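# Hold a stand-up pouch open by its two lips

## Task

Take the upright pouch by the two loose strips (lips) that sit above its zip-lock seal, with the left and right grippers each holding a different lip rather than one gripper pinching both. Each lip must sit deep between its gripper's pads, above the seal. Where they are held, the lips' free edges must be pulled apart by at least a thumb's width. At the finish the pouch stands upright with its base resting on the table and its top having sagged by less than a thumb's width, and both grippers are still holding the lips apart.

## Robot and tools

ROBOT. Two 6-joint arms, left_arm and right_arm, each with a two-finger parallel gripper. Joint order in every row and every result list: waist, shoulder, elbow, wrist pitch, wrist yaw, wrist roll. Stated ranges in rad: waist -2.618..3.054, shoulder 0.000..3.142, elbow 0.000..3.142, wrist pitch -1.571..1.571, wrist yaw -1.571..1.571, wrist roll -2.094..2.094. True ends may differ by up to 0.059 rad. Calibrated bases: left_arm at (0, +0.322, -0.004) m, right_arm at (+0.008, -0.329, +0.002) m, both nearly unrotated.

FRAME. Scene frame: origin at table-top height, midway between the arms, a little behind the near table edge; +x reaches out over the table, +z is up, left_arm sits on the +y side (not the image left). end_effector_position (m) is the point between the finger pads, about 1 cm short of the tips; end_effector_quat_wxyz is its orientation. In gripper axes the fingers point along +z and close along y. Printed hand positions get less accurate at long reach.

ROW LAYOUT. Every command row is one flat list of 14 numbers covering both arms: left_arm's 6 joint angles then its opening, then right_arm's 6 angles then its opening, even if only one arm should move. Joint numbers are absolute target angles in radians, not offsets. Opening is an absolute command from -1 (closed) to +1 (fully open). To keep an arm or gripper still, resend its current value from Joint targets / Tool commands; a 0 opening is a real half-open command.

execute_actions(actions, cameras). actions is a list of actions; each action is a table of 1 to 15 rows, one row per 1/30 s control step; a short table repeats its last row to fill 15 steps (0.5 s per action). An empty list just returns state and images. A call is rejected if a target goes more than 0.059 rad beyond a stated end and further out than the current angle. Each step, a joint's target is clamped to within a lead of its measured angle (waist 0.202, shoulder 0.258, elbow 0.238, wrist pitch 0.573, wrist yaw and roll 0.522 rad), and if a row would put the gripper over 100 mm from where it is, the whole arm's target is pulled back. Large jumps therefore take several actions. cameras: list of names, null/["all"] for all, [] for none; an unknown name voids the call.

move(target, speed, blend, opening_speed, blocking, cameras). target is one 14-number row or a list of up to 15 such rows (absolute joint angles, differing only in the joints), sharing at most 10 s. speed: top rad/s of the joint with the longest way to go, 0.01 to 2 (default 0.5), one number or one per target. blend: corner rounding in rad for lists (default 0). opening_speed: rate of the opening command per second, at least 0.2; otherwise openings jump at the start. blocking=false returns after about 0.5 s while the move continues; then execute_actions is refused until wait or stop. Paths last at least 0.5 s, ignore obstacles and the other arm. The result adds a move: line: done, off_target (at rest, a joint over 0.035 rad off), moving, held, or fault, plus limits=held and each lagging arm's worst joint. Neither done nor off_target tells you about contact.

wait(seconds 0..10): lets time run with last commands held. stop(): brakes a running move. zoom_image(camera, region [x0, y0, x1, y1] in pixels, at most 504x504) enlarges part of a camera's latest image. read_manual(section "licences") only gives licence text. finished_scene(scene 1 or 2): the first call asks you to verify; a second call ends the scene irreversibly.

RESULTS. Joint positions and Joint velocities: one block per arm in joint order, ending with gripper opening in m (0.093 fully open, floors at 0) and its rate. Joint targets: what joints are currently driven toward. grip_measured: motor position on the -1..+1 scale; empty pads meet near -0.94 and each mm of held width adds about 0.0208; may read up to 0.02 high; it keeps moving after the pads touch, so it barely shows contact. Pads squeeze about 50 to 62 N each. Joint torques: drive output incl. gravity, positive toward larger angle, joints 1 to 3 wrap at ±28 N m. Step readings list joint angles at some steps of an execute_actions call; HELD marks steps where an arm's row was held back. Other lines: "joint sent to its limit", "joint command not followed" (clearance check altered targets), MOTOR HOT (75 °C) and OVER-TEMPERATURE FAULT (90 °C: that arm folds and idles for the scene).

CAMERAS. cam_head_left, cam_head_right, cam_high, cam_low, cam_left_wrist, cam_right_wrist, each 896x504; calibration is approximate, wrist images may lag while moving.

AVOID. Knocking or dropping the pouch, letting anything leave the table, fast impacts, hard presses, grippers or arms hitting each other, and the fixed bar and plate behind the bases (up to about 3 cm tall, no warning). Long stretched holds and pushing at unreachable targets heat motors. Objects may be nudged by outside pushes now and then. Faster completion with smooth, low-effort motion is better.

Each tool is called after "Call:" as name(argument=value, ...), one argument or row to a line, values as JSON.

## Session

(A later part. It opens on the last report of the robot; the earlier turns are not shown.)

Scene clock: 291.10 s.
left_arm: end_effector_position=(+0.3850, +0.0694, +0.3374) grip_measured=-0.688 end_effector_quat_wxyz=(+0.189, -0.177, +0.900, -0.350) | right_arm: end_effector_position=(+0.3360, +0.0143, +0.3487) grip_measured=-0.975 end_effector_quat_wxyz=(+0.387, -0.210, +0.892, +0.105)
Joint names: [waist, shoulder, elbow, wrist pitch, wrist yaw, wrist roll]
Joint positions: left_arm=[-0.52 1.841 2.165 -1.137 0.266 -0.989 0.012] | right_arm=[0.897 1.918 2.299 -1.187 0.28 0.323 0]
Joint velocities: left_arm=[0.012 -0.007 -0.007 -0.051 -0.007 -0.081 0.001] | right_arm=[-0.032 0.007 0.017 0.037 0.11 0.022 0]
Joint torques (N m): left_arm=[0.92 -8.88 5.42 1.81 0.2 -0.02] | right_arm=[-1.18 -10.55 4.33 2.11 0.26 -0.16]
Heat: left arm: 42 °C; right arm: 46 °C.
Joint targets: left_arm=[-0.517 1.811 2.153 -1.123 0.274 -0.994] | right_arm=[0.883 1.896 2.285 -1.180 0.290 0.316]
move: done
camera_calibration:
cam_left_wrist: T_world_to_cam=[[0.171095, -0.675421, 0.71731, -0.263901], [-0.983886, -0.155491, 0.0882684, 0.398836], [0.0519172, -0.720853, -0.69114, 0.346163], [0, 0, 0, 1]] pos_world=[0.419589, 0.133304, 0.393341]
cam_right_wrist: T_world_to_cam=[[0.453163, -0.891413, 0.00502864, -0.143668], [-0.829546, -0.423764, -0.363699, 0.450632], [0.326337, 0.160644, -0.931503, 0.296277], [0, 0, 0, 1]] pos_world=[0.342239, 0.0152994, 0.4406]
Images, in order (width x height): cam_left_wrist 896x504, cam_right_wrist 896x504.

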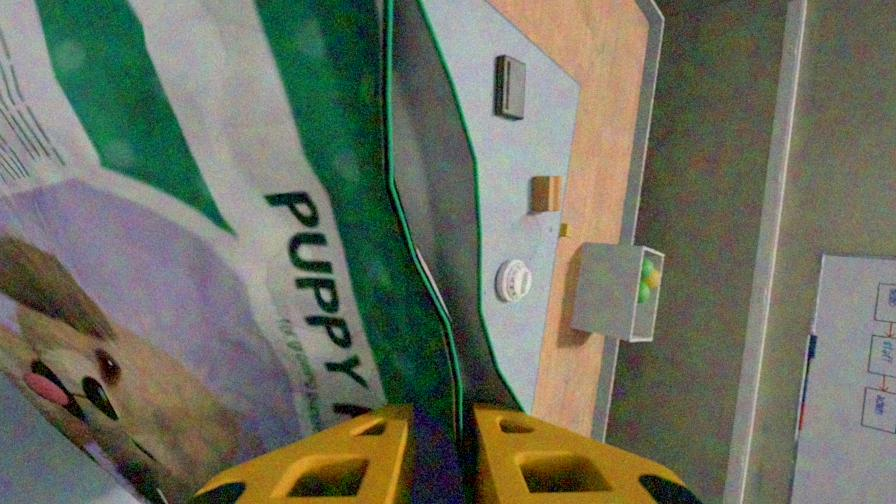

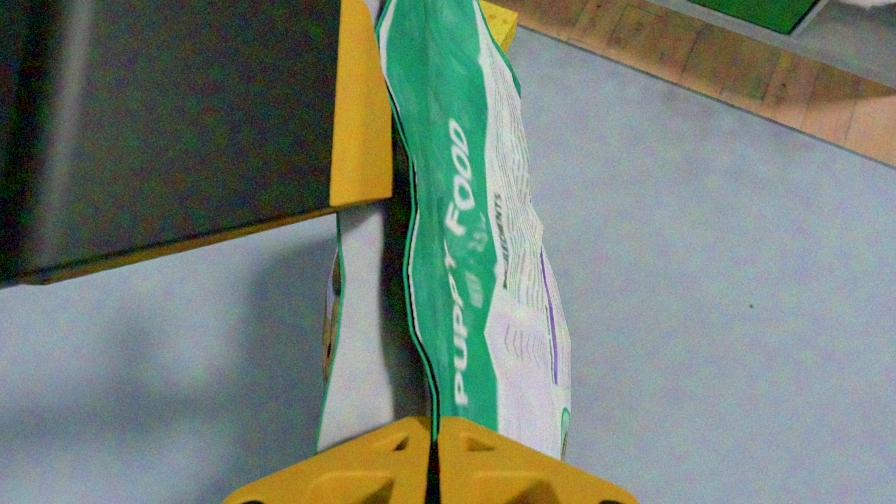

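Call:
move(
  target=[-0.521,1.808,2.113,-1.088,0.272,-0.994,-0.69,0.883,1.896,2.285,-1.180,0.290,0.316,-1],
  speed=0.12,
  cameras=["cam_left_wrist","cam_right_wrist"],
)

Call:
zoom_image(
  camera="cam_left_wrist",
  region=[250, 104, 650, 504],
)

Scene clock: 300.43 s.
left_arm: end_effector_position=(+0.3882, +0.0673, +0.3295) grip_measured=-0.688 end_effector_quat_wxyz=(+0.188, -0.177, +0.900, -0.350) | right_arm: end_effector_position=(+0.3360, +0.0143, +0.3487) grip_measured=-0.975 end_effector_quat_wxyz=(+0.387, -0.210, +0.892, +0.105)
Joint names: [waist, shoulder, elbow, wrist pitch, wrist yaw, wrist roll]
Joint positions: left_arm=[-0.52 1.838 2.125 -1.103 0.267 -0.989 0.012] | right_arm=[0.897 1.918 2.299 -1.187 0.28 0.323 0]
Joint velocities: left_arm=[0.002 0.007 -0.022 -0.022 -0.037 -0.037 -0.001] | right_arm=[-0.002 -0.002 -0.022 0.051 0.022 0.051 0]
Joint torques (N m): left_arm=[0.46 -9.03 5.48 1.8 0.21 0.02] | right_arm=[-1.18 -10.69 4.44 2.08 0.28 -0.17]
Heat: left arm: 43 °C; right arm: 47 °C.
Joint targets: left_arm=[-0.521 1.808 2.113 -1.088 0.272 -0.994] | right_arm=[0.883 1.896 2.285 -1.180 0.290 0.316]
move: done
camera_calibration:
cam_left_wrist: T_world_to_cam=[[0.172094, -0.675824, 0.716691, -0.26034], [-0.983802, -0.154972, 0.090099, 0.401732], [0.0501758, -0.720587, -0.691546, 0.339857], [0, 0, 0, 1]] pos_world=[0.422975, 0.13121, 0.385415]
cam_right_wrist: T_world_to_cam=[[0.453163, -0.891413, 0.00502864, -0.143668], [-0.829546, -0.423764, -0.363699, 0.450632], [0.326337, 0.160644, -0.931503, 0.296277], [0, 0, 0, 1]] pos_world=[0.342239, 0.0152994, 0.4406]
Images, in order (width x height): cam_left_wrist 896x504, cam_right_wrist 896x504.

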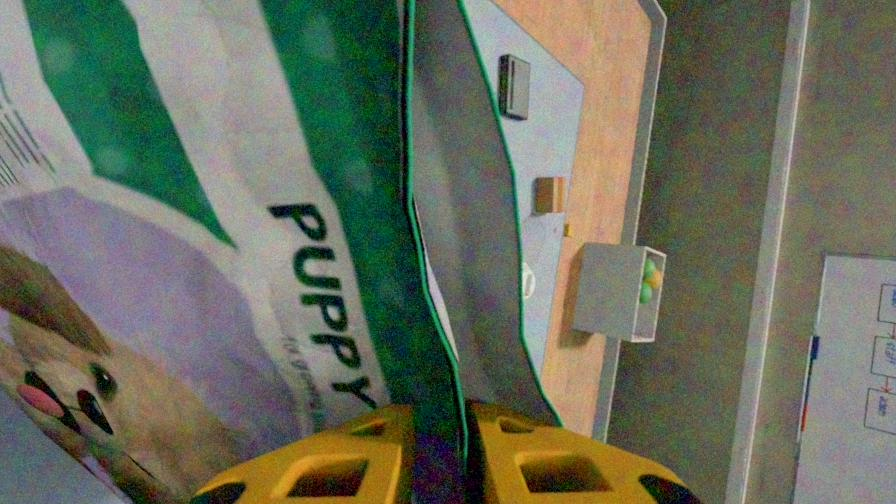

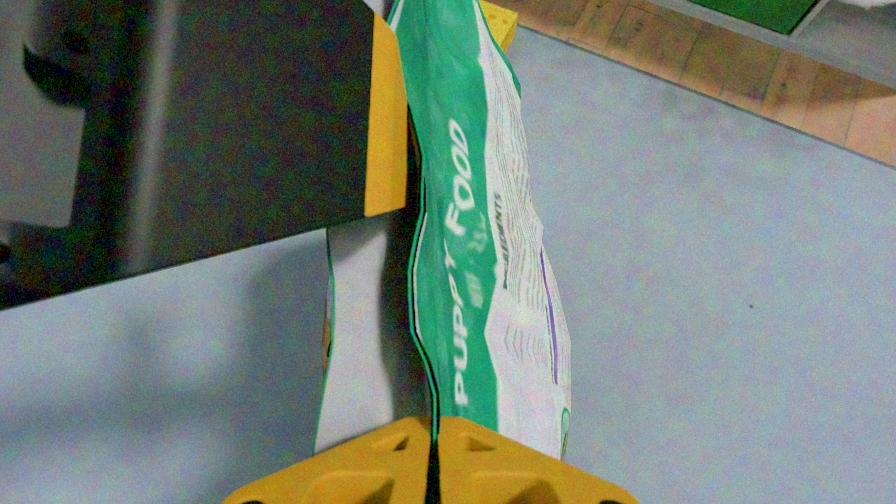

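Scaled by 1.260 from the camera's 896x504 image, which has a finer 1280x720 frame.

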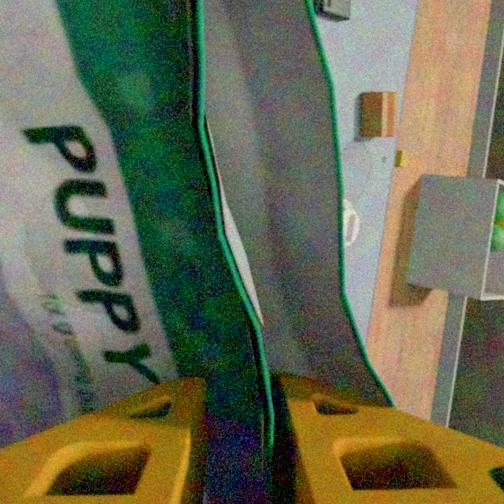

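Call:
move(
  target=[-0.521,1.808,2.113,-1.088,0.272,-0.994,-1,0.883,1.896,2.285,-1.180,0.290,0.316,-1],
  opening_speed=0.3,
)

Call:
zoom_image(
  camera="cam_left_wrist",
  region=[250, 104, 650, 504],
)

Call:
zoom_image(
  camera="cam_right_wrist",
  region=[200, 0, 600, 450],
)

Scene clock: 305.10 s.
left_arm: end_effector_position=(+0.3891, +0.0658, +0.3311) grip_measured=-0.980 end_effector_quat_wxyz=(+0.189, -0.177, +0.898, -0.355) | right_arm: end_effector_position=(+0.3358, +0.0144, +0.3487) grip_measured=-0.975 end_effector_quat_wxyz=(+0.386, -0.210, +0.892, +0.105)
Joint names: [waist, shoulder, elbow, wrist pitch, wrist yaw, wrist roll]
Joint positions: left_arm=[-0.52 1.838 2.124 -1.092 0.272 -0.992 0] | right_arm=[0.897 1.918 2.299 -1.187 0.279 0.323 0]
Joint velocities: left_arm=[-0.007 -0.002 -0.007 -0.037 0.022 0.007 0] | right_arm=[0.017 -0.002 -0.007 0.022 0.051 -0.007 0]
Joint torques (N m): left_arm=[0.55 -8.98 5.59 1.75 0.1 0.03] | right_arm=[-1.31 -10.67 4.19 2.06 0.29 -0.15]
Heat: left arm: 42 °C; right arm: 47 °C.
Joint targets: left_arm=[-0.521 1.808 2.113 -1.088 0.272 -0.994] | right_arm=[0.883 1.896 2.285 -1.180 0.290 0.316]
move: done
camera_calibration:
cam_left_wrist: T_world_to_cam=[[0.167454, -0.669236, 0.723935, -0.263709], [-0.984499, -0.152364, 0.0868735, 0.403411], [0.0521629, -0.727261, -0.684376, 0.33713], [0, 0, 0, 1]] pos_world=[0.423731, 0.130163, 0.386586]
cam_right_wrist: T_world_to_cam=[[0.453884, -0.89105, 0.0042924, -0.143474], [-0.829438, -0.42425, -0.363379, 0.450438], [0.32561, 0.161372, -0.931631, 0.296534], [0, 0, 0, 1]] pos_world=[0.342176, 0.0154032, 0.440556]

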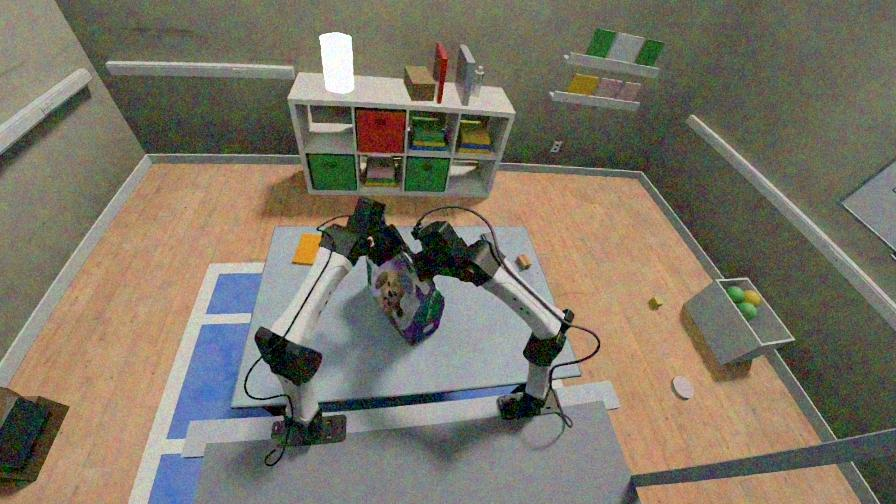

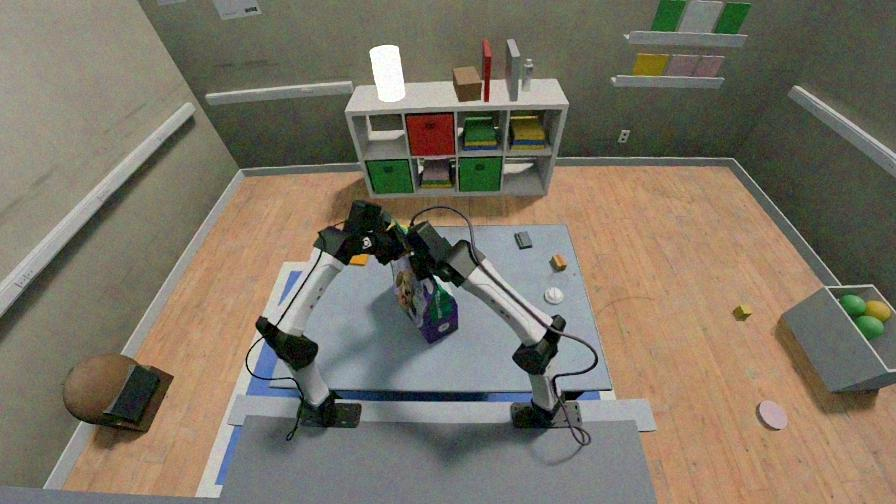

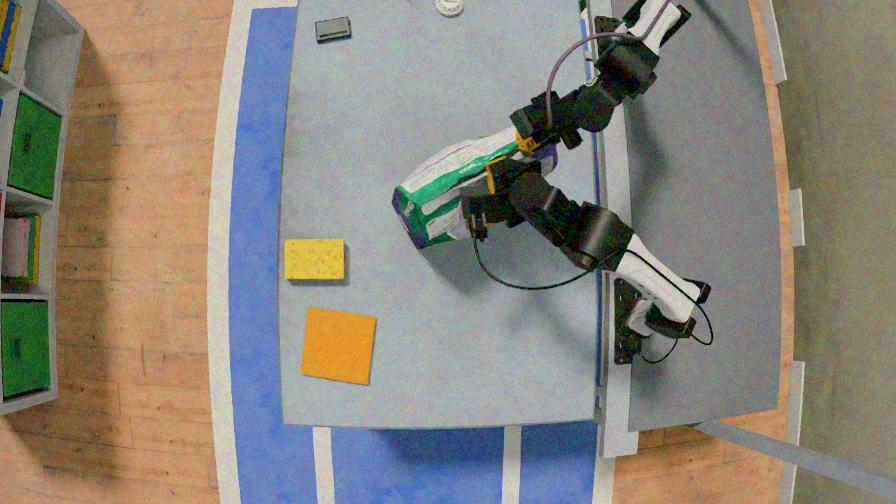

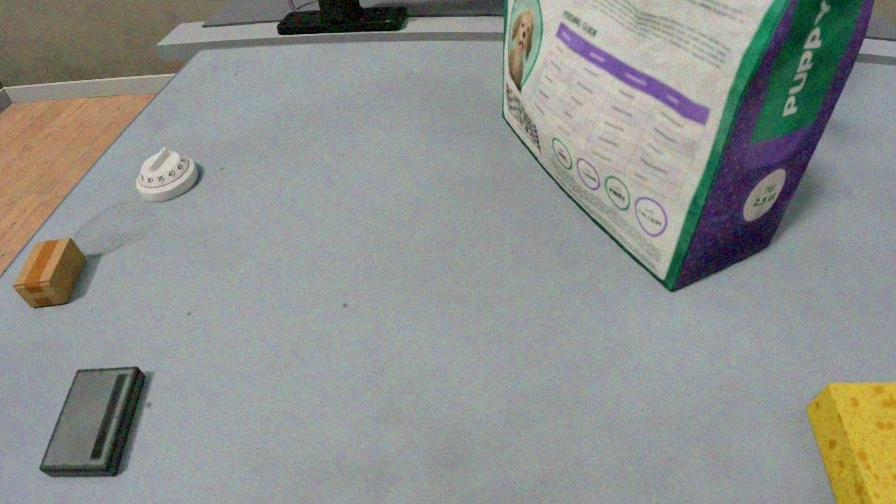

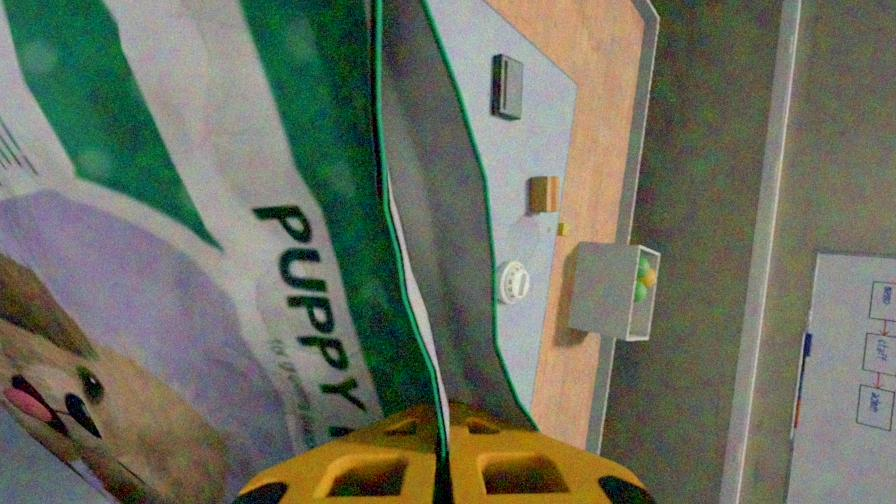

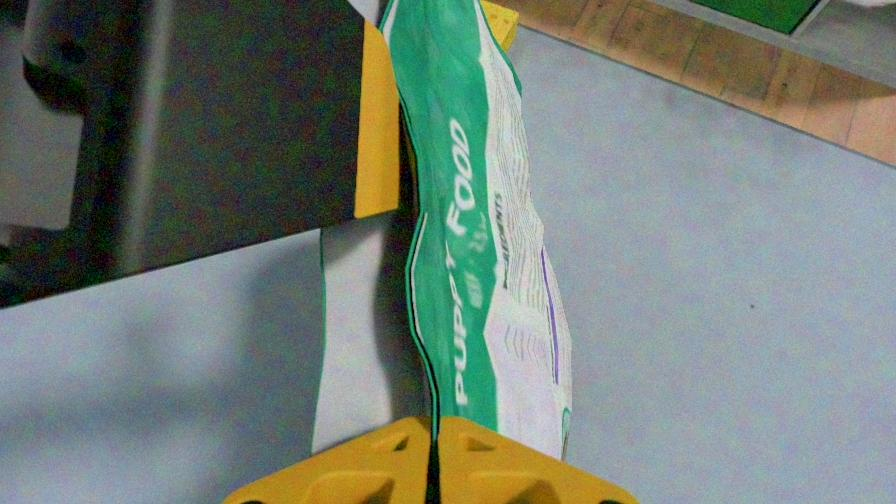

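Scaled by 1.260 from the camera's 896x504 image, which has a finer 1280x720 frame.

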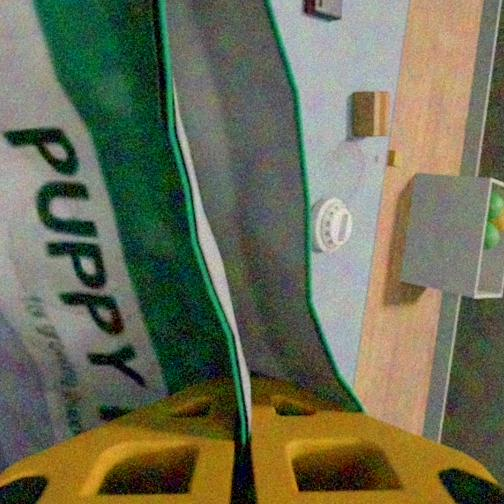

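Scaled by 1.120 from the camera's 896x504 image, which has a finer 1280x720 frame.

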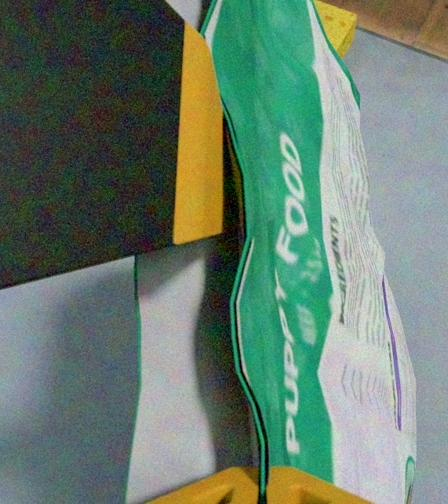

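Call:
move(
  target=[-0.504,1.754,2.051,-1.080,0.272,-0.994,-1,0.873,1.896,2.285,-1.180,0.290,0.316,-1],
  speed=0.06,
)

Scene clock: 318.03 s.
left_arm: end_effector_position=(+0.3859, +0.0717, +0.3296) grip_measured=-0.980 end_effector_quat_wxyz=(+0.192, -0.180, +0.896, -0.357) | right_arm: end_effector_position=(+0.3356, +0.0152, +0.3482) grip_measured=-0.975 end_effector_quat_wxyz=(+0.383, -0.211, +0.892, +0.111)
Joint names: [waist, shoulder, elbow, wrist pitch, wrist yaw, wrist roll]
Joint positions: left_arm=[-0.512 1.798 2.061 -1.061 0.273 -0.994 0] | right_arm=[0.893 1.918 2.299 -1.186 0.263 0.323 0]
Joint velocities: left_arm=[-0.022 -0.012 0.002 0.007 -0.051 -0.066 0] | right_arm=[-0.032 -0.017 -0.012 -0.007 0.037 0.037 0]
Joint torques (N m): left_arm=[1.22 -9.85 5.78 1.5 0.15 0.05] | right_arm=[-1.4 -10.55 4.26 2.06 0.45 -0.17]
Heat: left arm: 42 °C; right arm: 47 °C.
Joint targets: left_arm=[-0.504 1.754 2.051 -1.080 0.272 -0.994] | right_arm=[0.873 1.896 2.285 -1.180 0.290 0.316]
move: off_target (left_arm); left_arm: the shoulder is farthest, 0.044 rad from its target
camera_calibration:
cam_left_wrist: T_world_to_cam=[[0.170028, -0.664016, 0.72813, -0.260872], [-0.983456, -0.161198, 0.0826452, 0.402881], [0.0624954, -0.730135, -0.680438, 0.33547], [0, 0, 0, 1]] pos_world=[0.419606, 0.13666, 0.384919]
cam_right_wrist: T_world_to_cam=[[0.460424, -0.887674, -0.00667882, -0.141119], [-0.829448, -0.427519, -0.359504, 0.449137], [0.316267, 0.171064, -0.93312, 0.299607], [0, 0, 0, 1]] pos_world=[0.342754, 0.015495, 0.440093]

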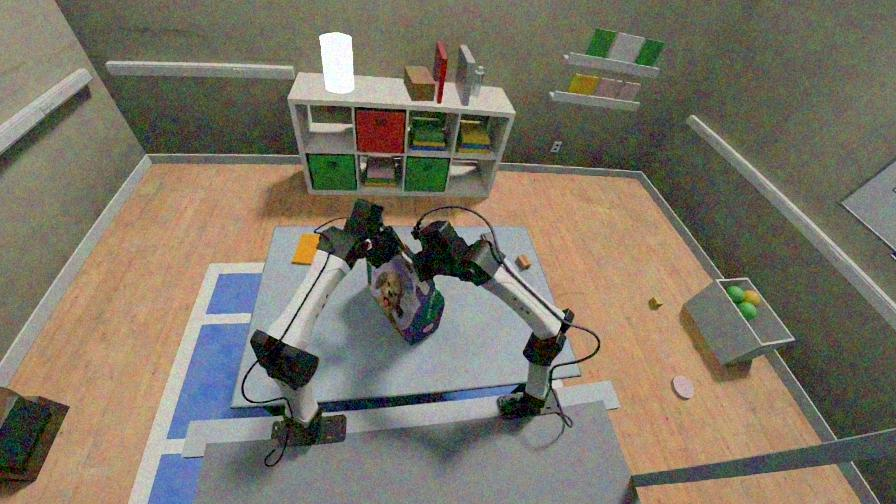

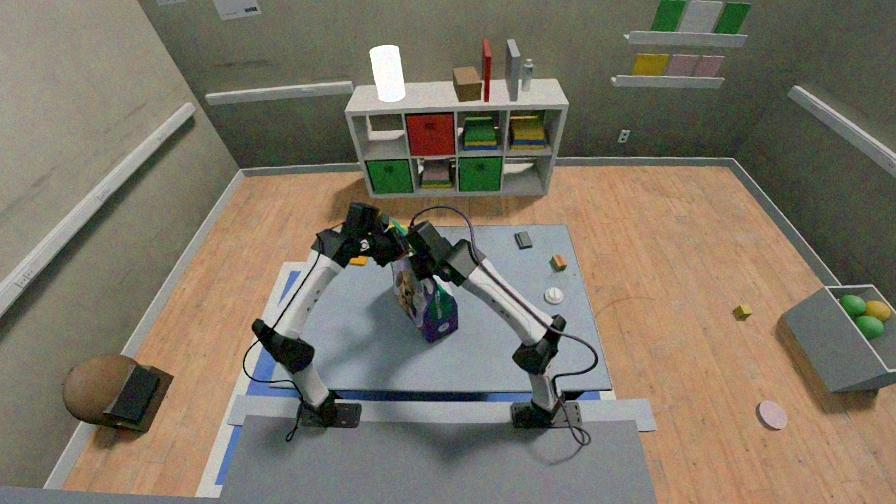

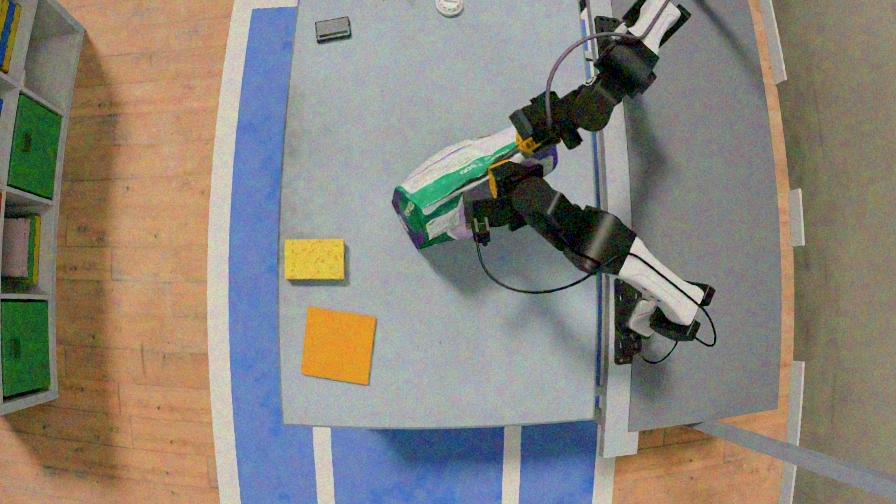

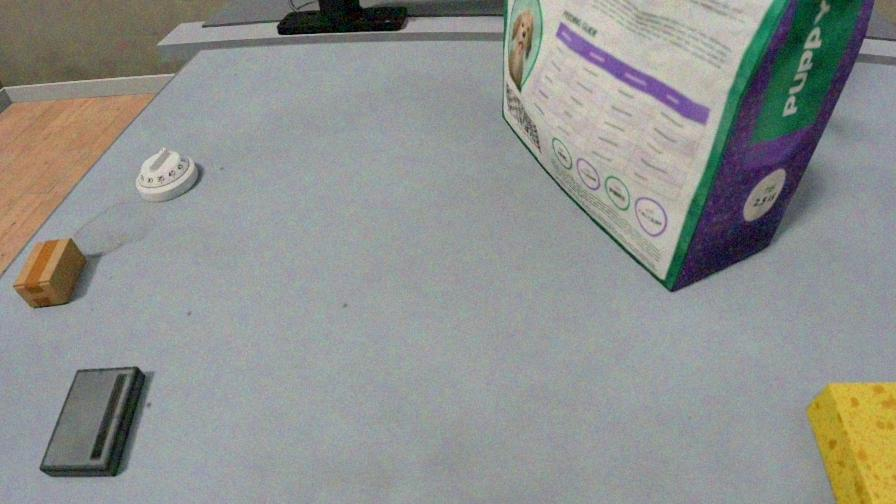

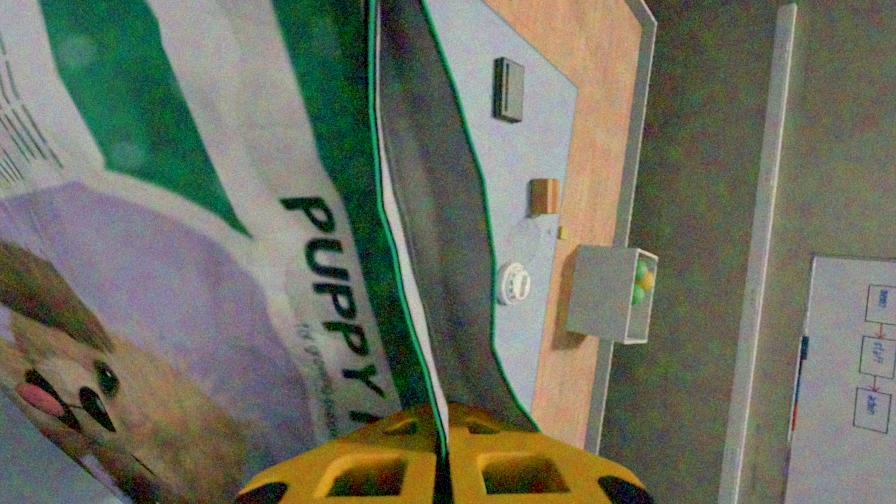

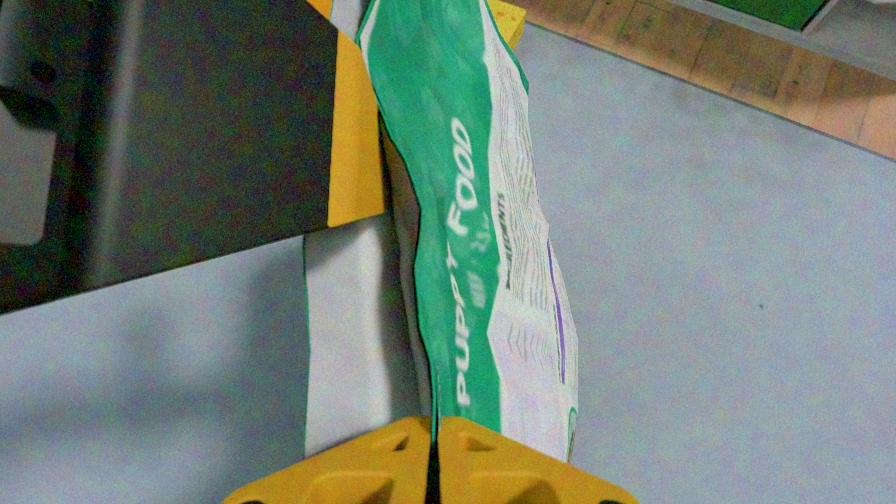

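Call:
move(
  target=[-0.482,1.730,2.020,-1.075,0.272,-0.994,-1,0.850,1.896,2.285,-1.180,0.290,0.316,-1],
  speed=0.05,
)

Call:
zoom_image(
  camera="cam_left_wrist",
  region=[250, 200, 650, 504],
)

Call:
zoom_image(
  camera="cam_right_wrist",
  region=[200, 0, 650, 504],
)

Scene clock: 322.13 s.
left_arm: end_effector_position=(+0.3848, +0.0754, +0.3281) grip_measured=-0.980 end_effector_quat_wxyz=(+0.190, -0.183, +0.895, -0.361) | right_arm: end_effector_position=(+0.3374, +0.0142, +0.3476) grip_measured=-0.975 end_effector_quat_wxyz=(+0.377, -0.211, +0.894, +0.120)
Joint names: [waist, shoulder, elbow, wrist pitch, wrist yaw, wrist roll]
Joint positions: left_arm=[-0.501 1.78 2.028 -1.045 0.286 -0.995 0] | right_arm=[0.879 1.918 2.299 -1.186 0.235 0.323 0]
Joint velocities: left_arm=[-0.017 -0.012 0.002 0.022 -0.081 0.022 0] | right_arm=[-0.007 -0.007 -0.022 0.037 -0.037 -0.066 0]
Joint torques (N m): left_arm=[2.24 -10.19 5.94 1.41 -0.04 0.09] | right_arm=[-2.37 -10.65 4.33 2.07 0.82 -0.19]
Heat: left arm: 42 °C; right arm: 47 °C.
Joint targets: left_arm=[-0.482 1.730 2.020 -1.075 0.272 -0.994] | right_arm=[0.850 1.896 2.285 -1.180 0.290 0.316]
move: off_target (left_arm, right_arm); left_arm: the shoulder is farthest, 0.050 rad from its target; right_arm: the wrist yaw is farthest, 0.055 rad from its target
camera_calibration:
cam_left_wrist: T_world_to_cam=[[0.174407, -0.656395, 0.73398, -0.261327], [-0.982757, -0.162524, 0.0881764, 0.400551], [0.0614108, -0.736703, -0.673422, 0.33583], [0, 0, 0, 1]] pos_world=[0.418598, 0.140972, 0.382646]
cam_right_wrist: T_world_to_cam=[[0.465419, -0.884728, -0.0253152, -0.138106], [-0.832268, -0.427731, -0.352671, 0.448552], [0.30119, 0.185209, -0.935405, 0.304258], [0, 0, 0, 1]] pos_world=[0.345953, 0.013322, 0.439299]

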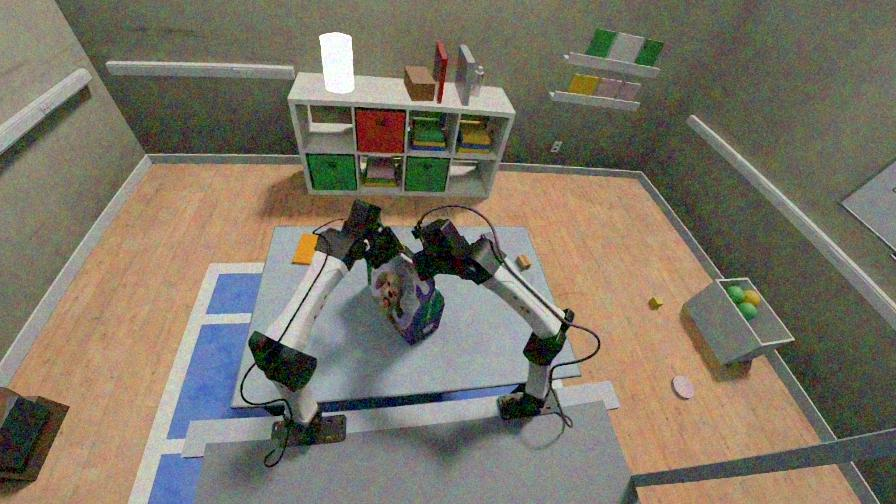

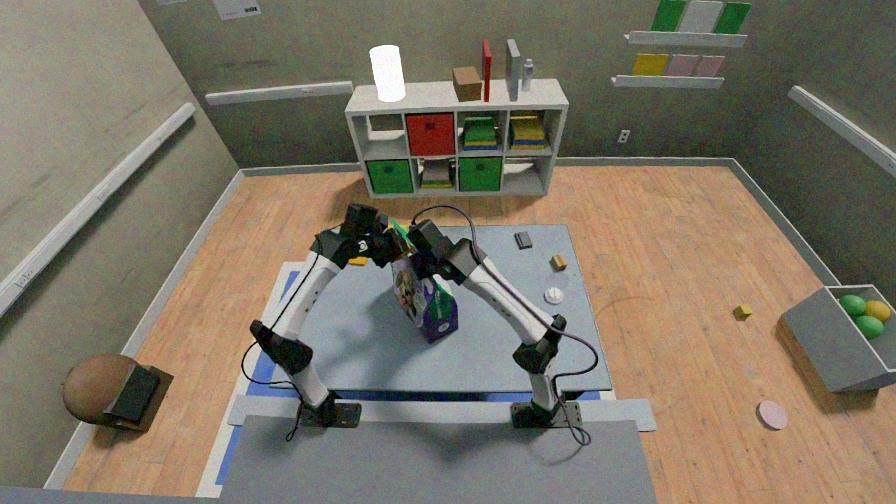

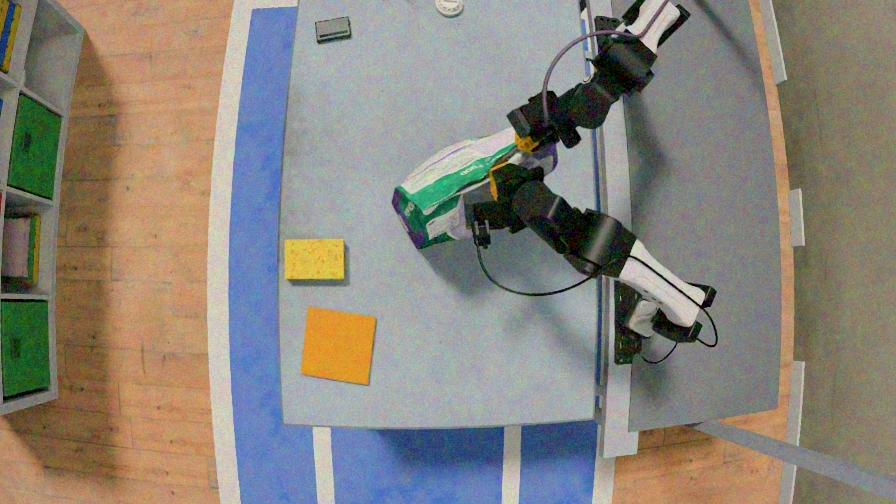

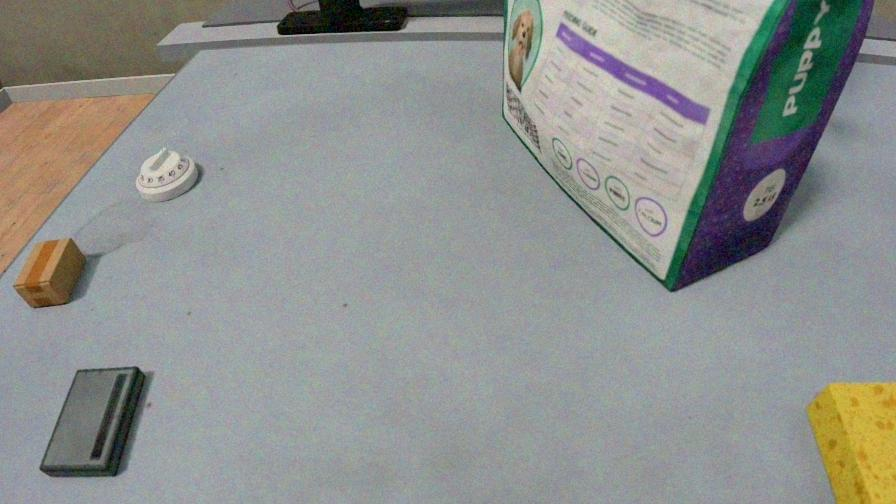

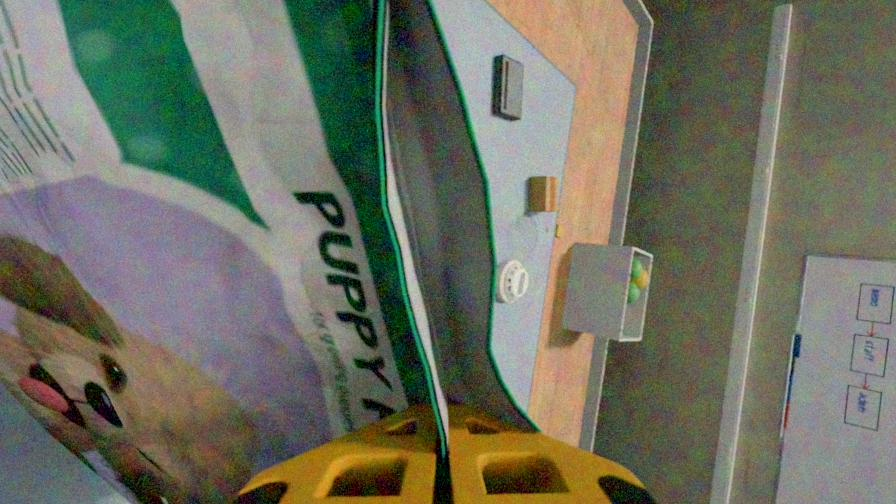

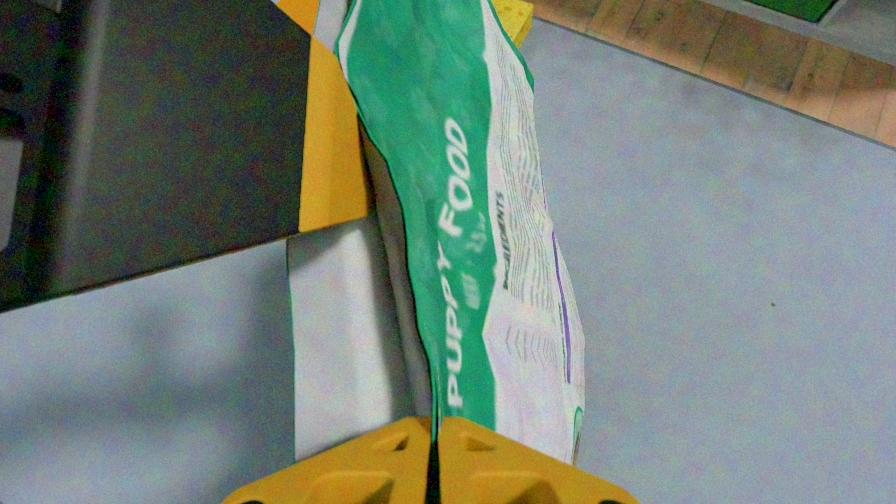

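Scaled by 1.260 from the camera's 896x504 image, which has a finer 1280x720 frame.

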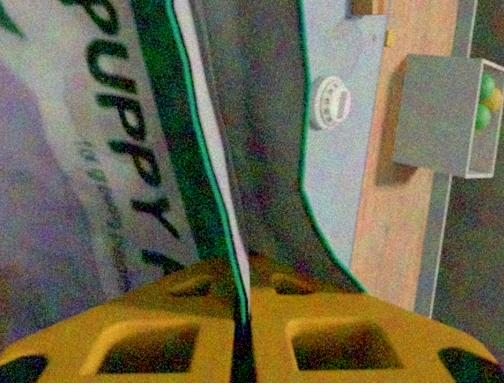

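Scaled by 1.000.

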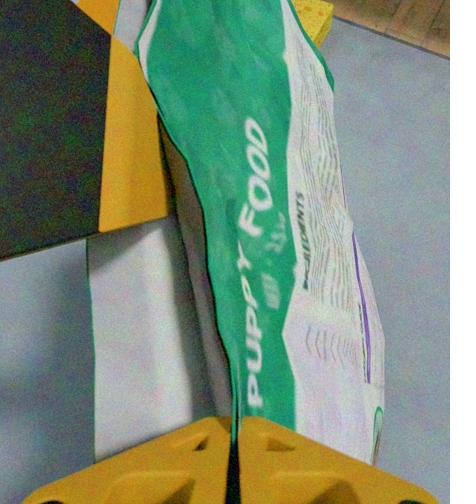

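Call:
move(
  target=[-0.468,1.685,1.978,-1.075,0.272,-0.994,-1,0.830,1.896,2.285,-1.180,0.290,0.316,-1],
  speed=0.05,
)

Call:
zoom_image(
  camera="cam_high",
  region=[380, 90, 600, 260],
)

Scene clock: 328.93 s.
left_arm: end_effector_position=(+0.3764, +0.0914, +0.3234) grip_measured=-0.980 end_effector_quat_wxyz=(+0.182, -0.198, +0.897, -0.350) | right_arm: end_effector_position=(+0.3493, -0.0016, +0.3448) grip_measured=-0.975 end_effector_quat_wxyz=(+0.378, -0.193, +0.900, +0.100)
Joint names: [waist, shoulder, elbow, wrist pitch, wrist yaw, wrist roll]
Joint positions: left_arm=[-0.477 1.737 1.98 -1.072 0.287 -0.997 0] | right_arm=[0.846 1.918 2.295 -1.199 0.257 0.323 0]
Joint velocities: left_arm=[-0.012 -0.002 -0.002 -0.022 0.037 -0.037 0] | right_arm=[-0.017 -0.022 0.017 -0.007 -0.037 -0.007 0]
Joint torques (N m): left_arm=[1.44 -10.07 6.52 1.6 -0.02 0.09] | right_arm=[-1.32 -10.67 4.74 2.17 0.5 -0.15]
Heat: left arm: 42 °C; right arm: 47 °C.
Joint targets: left_arm=[-0.468 1.685 1.978 -1.075 0.272 -0.994] | right_arm=[0.830 1.896 2.285 -1.180 0.290 0.316]
move: off_target (left_arm); left_arm: the shoulder is farthest, 0.052 rad from its target
camera_calibration:
cam_left_wrist: T_world_to_cam=[[0.2114, -0.661326, 0.719693, -0.254784], [-0.97566, -0.18669, 0.115037, 0.38619], [0.0582822, -0.726495, -0.684696, 0.348888], [0, 0, 0, 1]] pos_world=[0.410318, 0.157068, 0.377822]
cam_right_wrist: T_world_to_cam=[[0.4221, -0.906538, -0.00451977, -0.149686], [-0.851809, -0.394901, -0.3442, 0.454604], [0.310246, 0.149137, -0.938885, 0.298964], [0, 0, 0, 1]] pos_world=[0.357666, -0.000758581, 0.436492]

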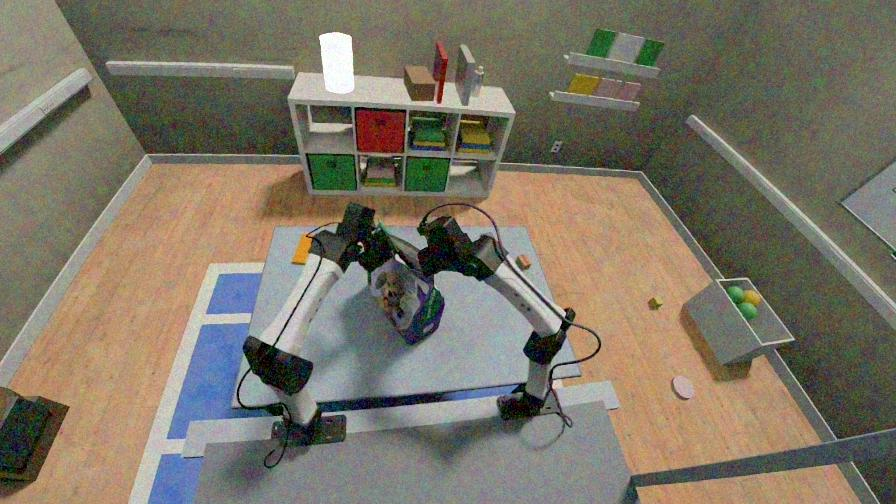

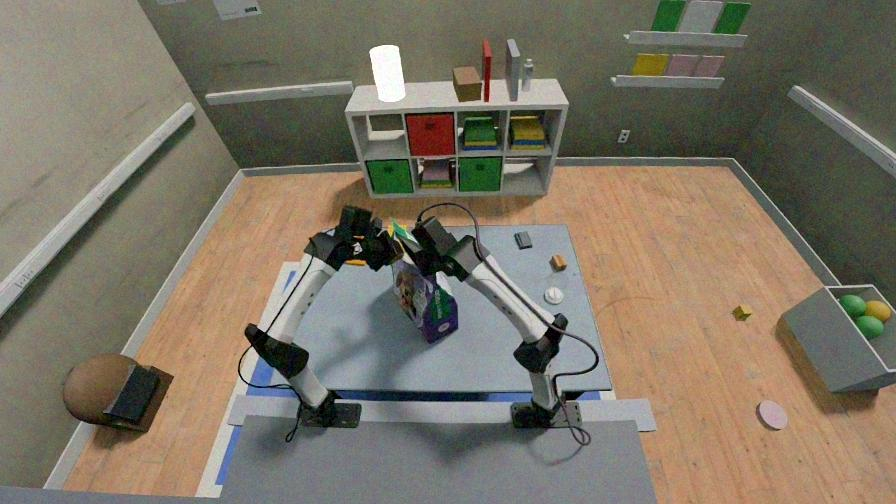

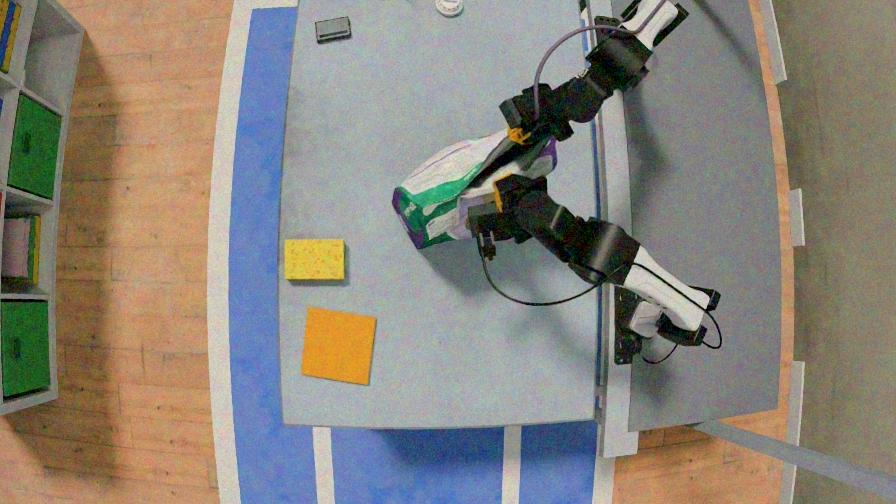

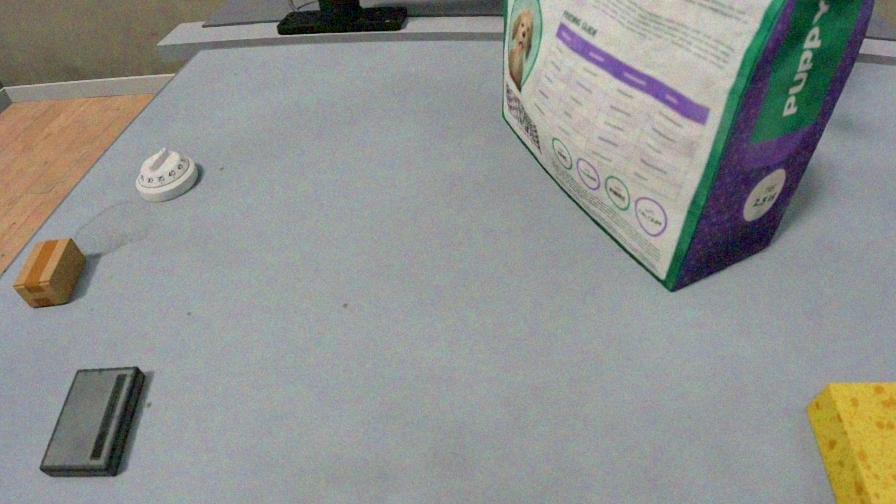

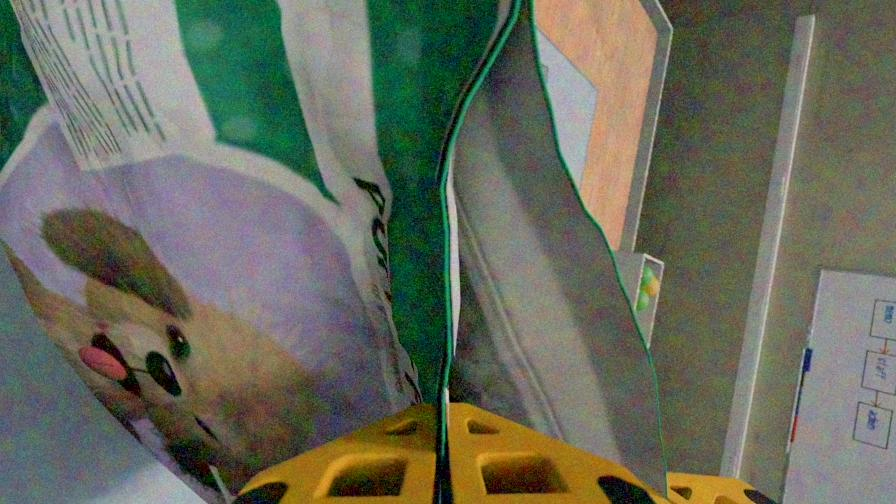

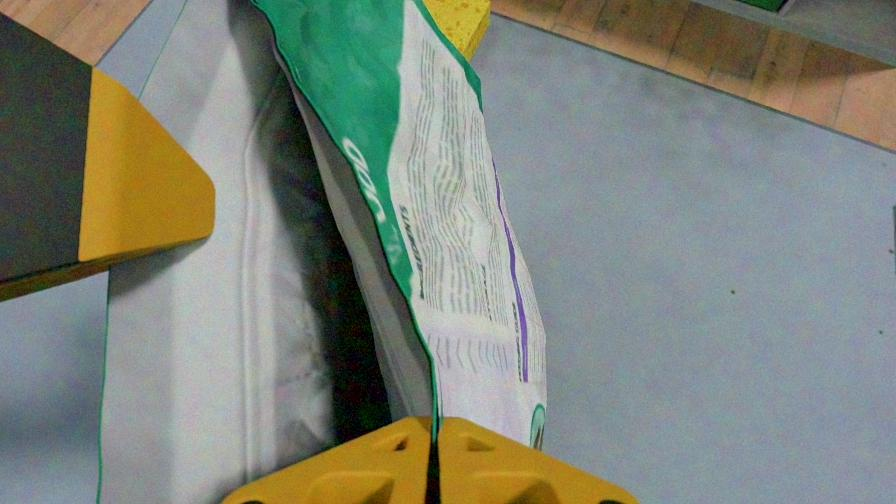

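Scaled by 2.291 from the camera's 896x504 image, which has a finer 1280x720 frame.

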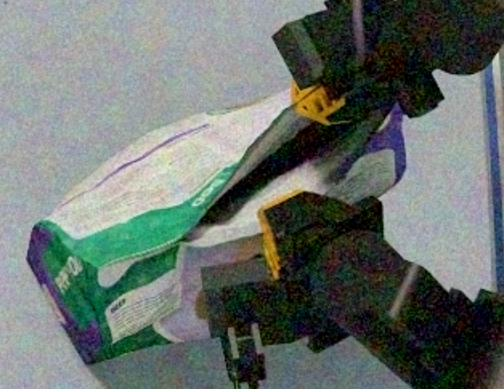

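Call:
finished_scene(
  scene=1,
)

This call ended nothing. Check each condition of the task against the scene as it is now, look again where you are not sure, and mend what is not met. Then call finished_scene again.

Call:
zoom_image(
  camera="cam_left_wrist",
  region=[300, 200, 760, 504],
)

Scaled by 1.096 from the camera's 896x504 image, which has a finer 1280x720 frame.

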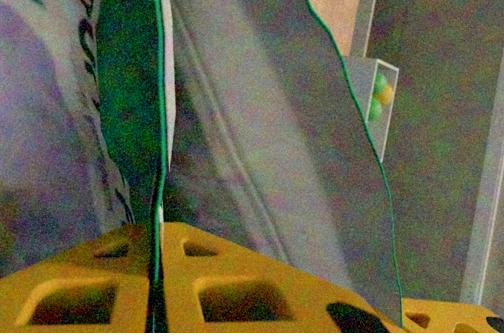

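Call:
finished_scene(
  scene=1,
)

The scene is finished: the task was done.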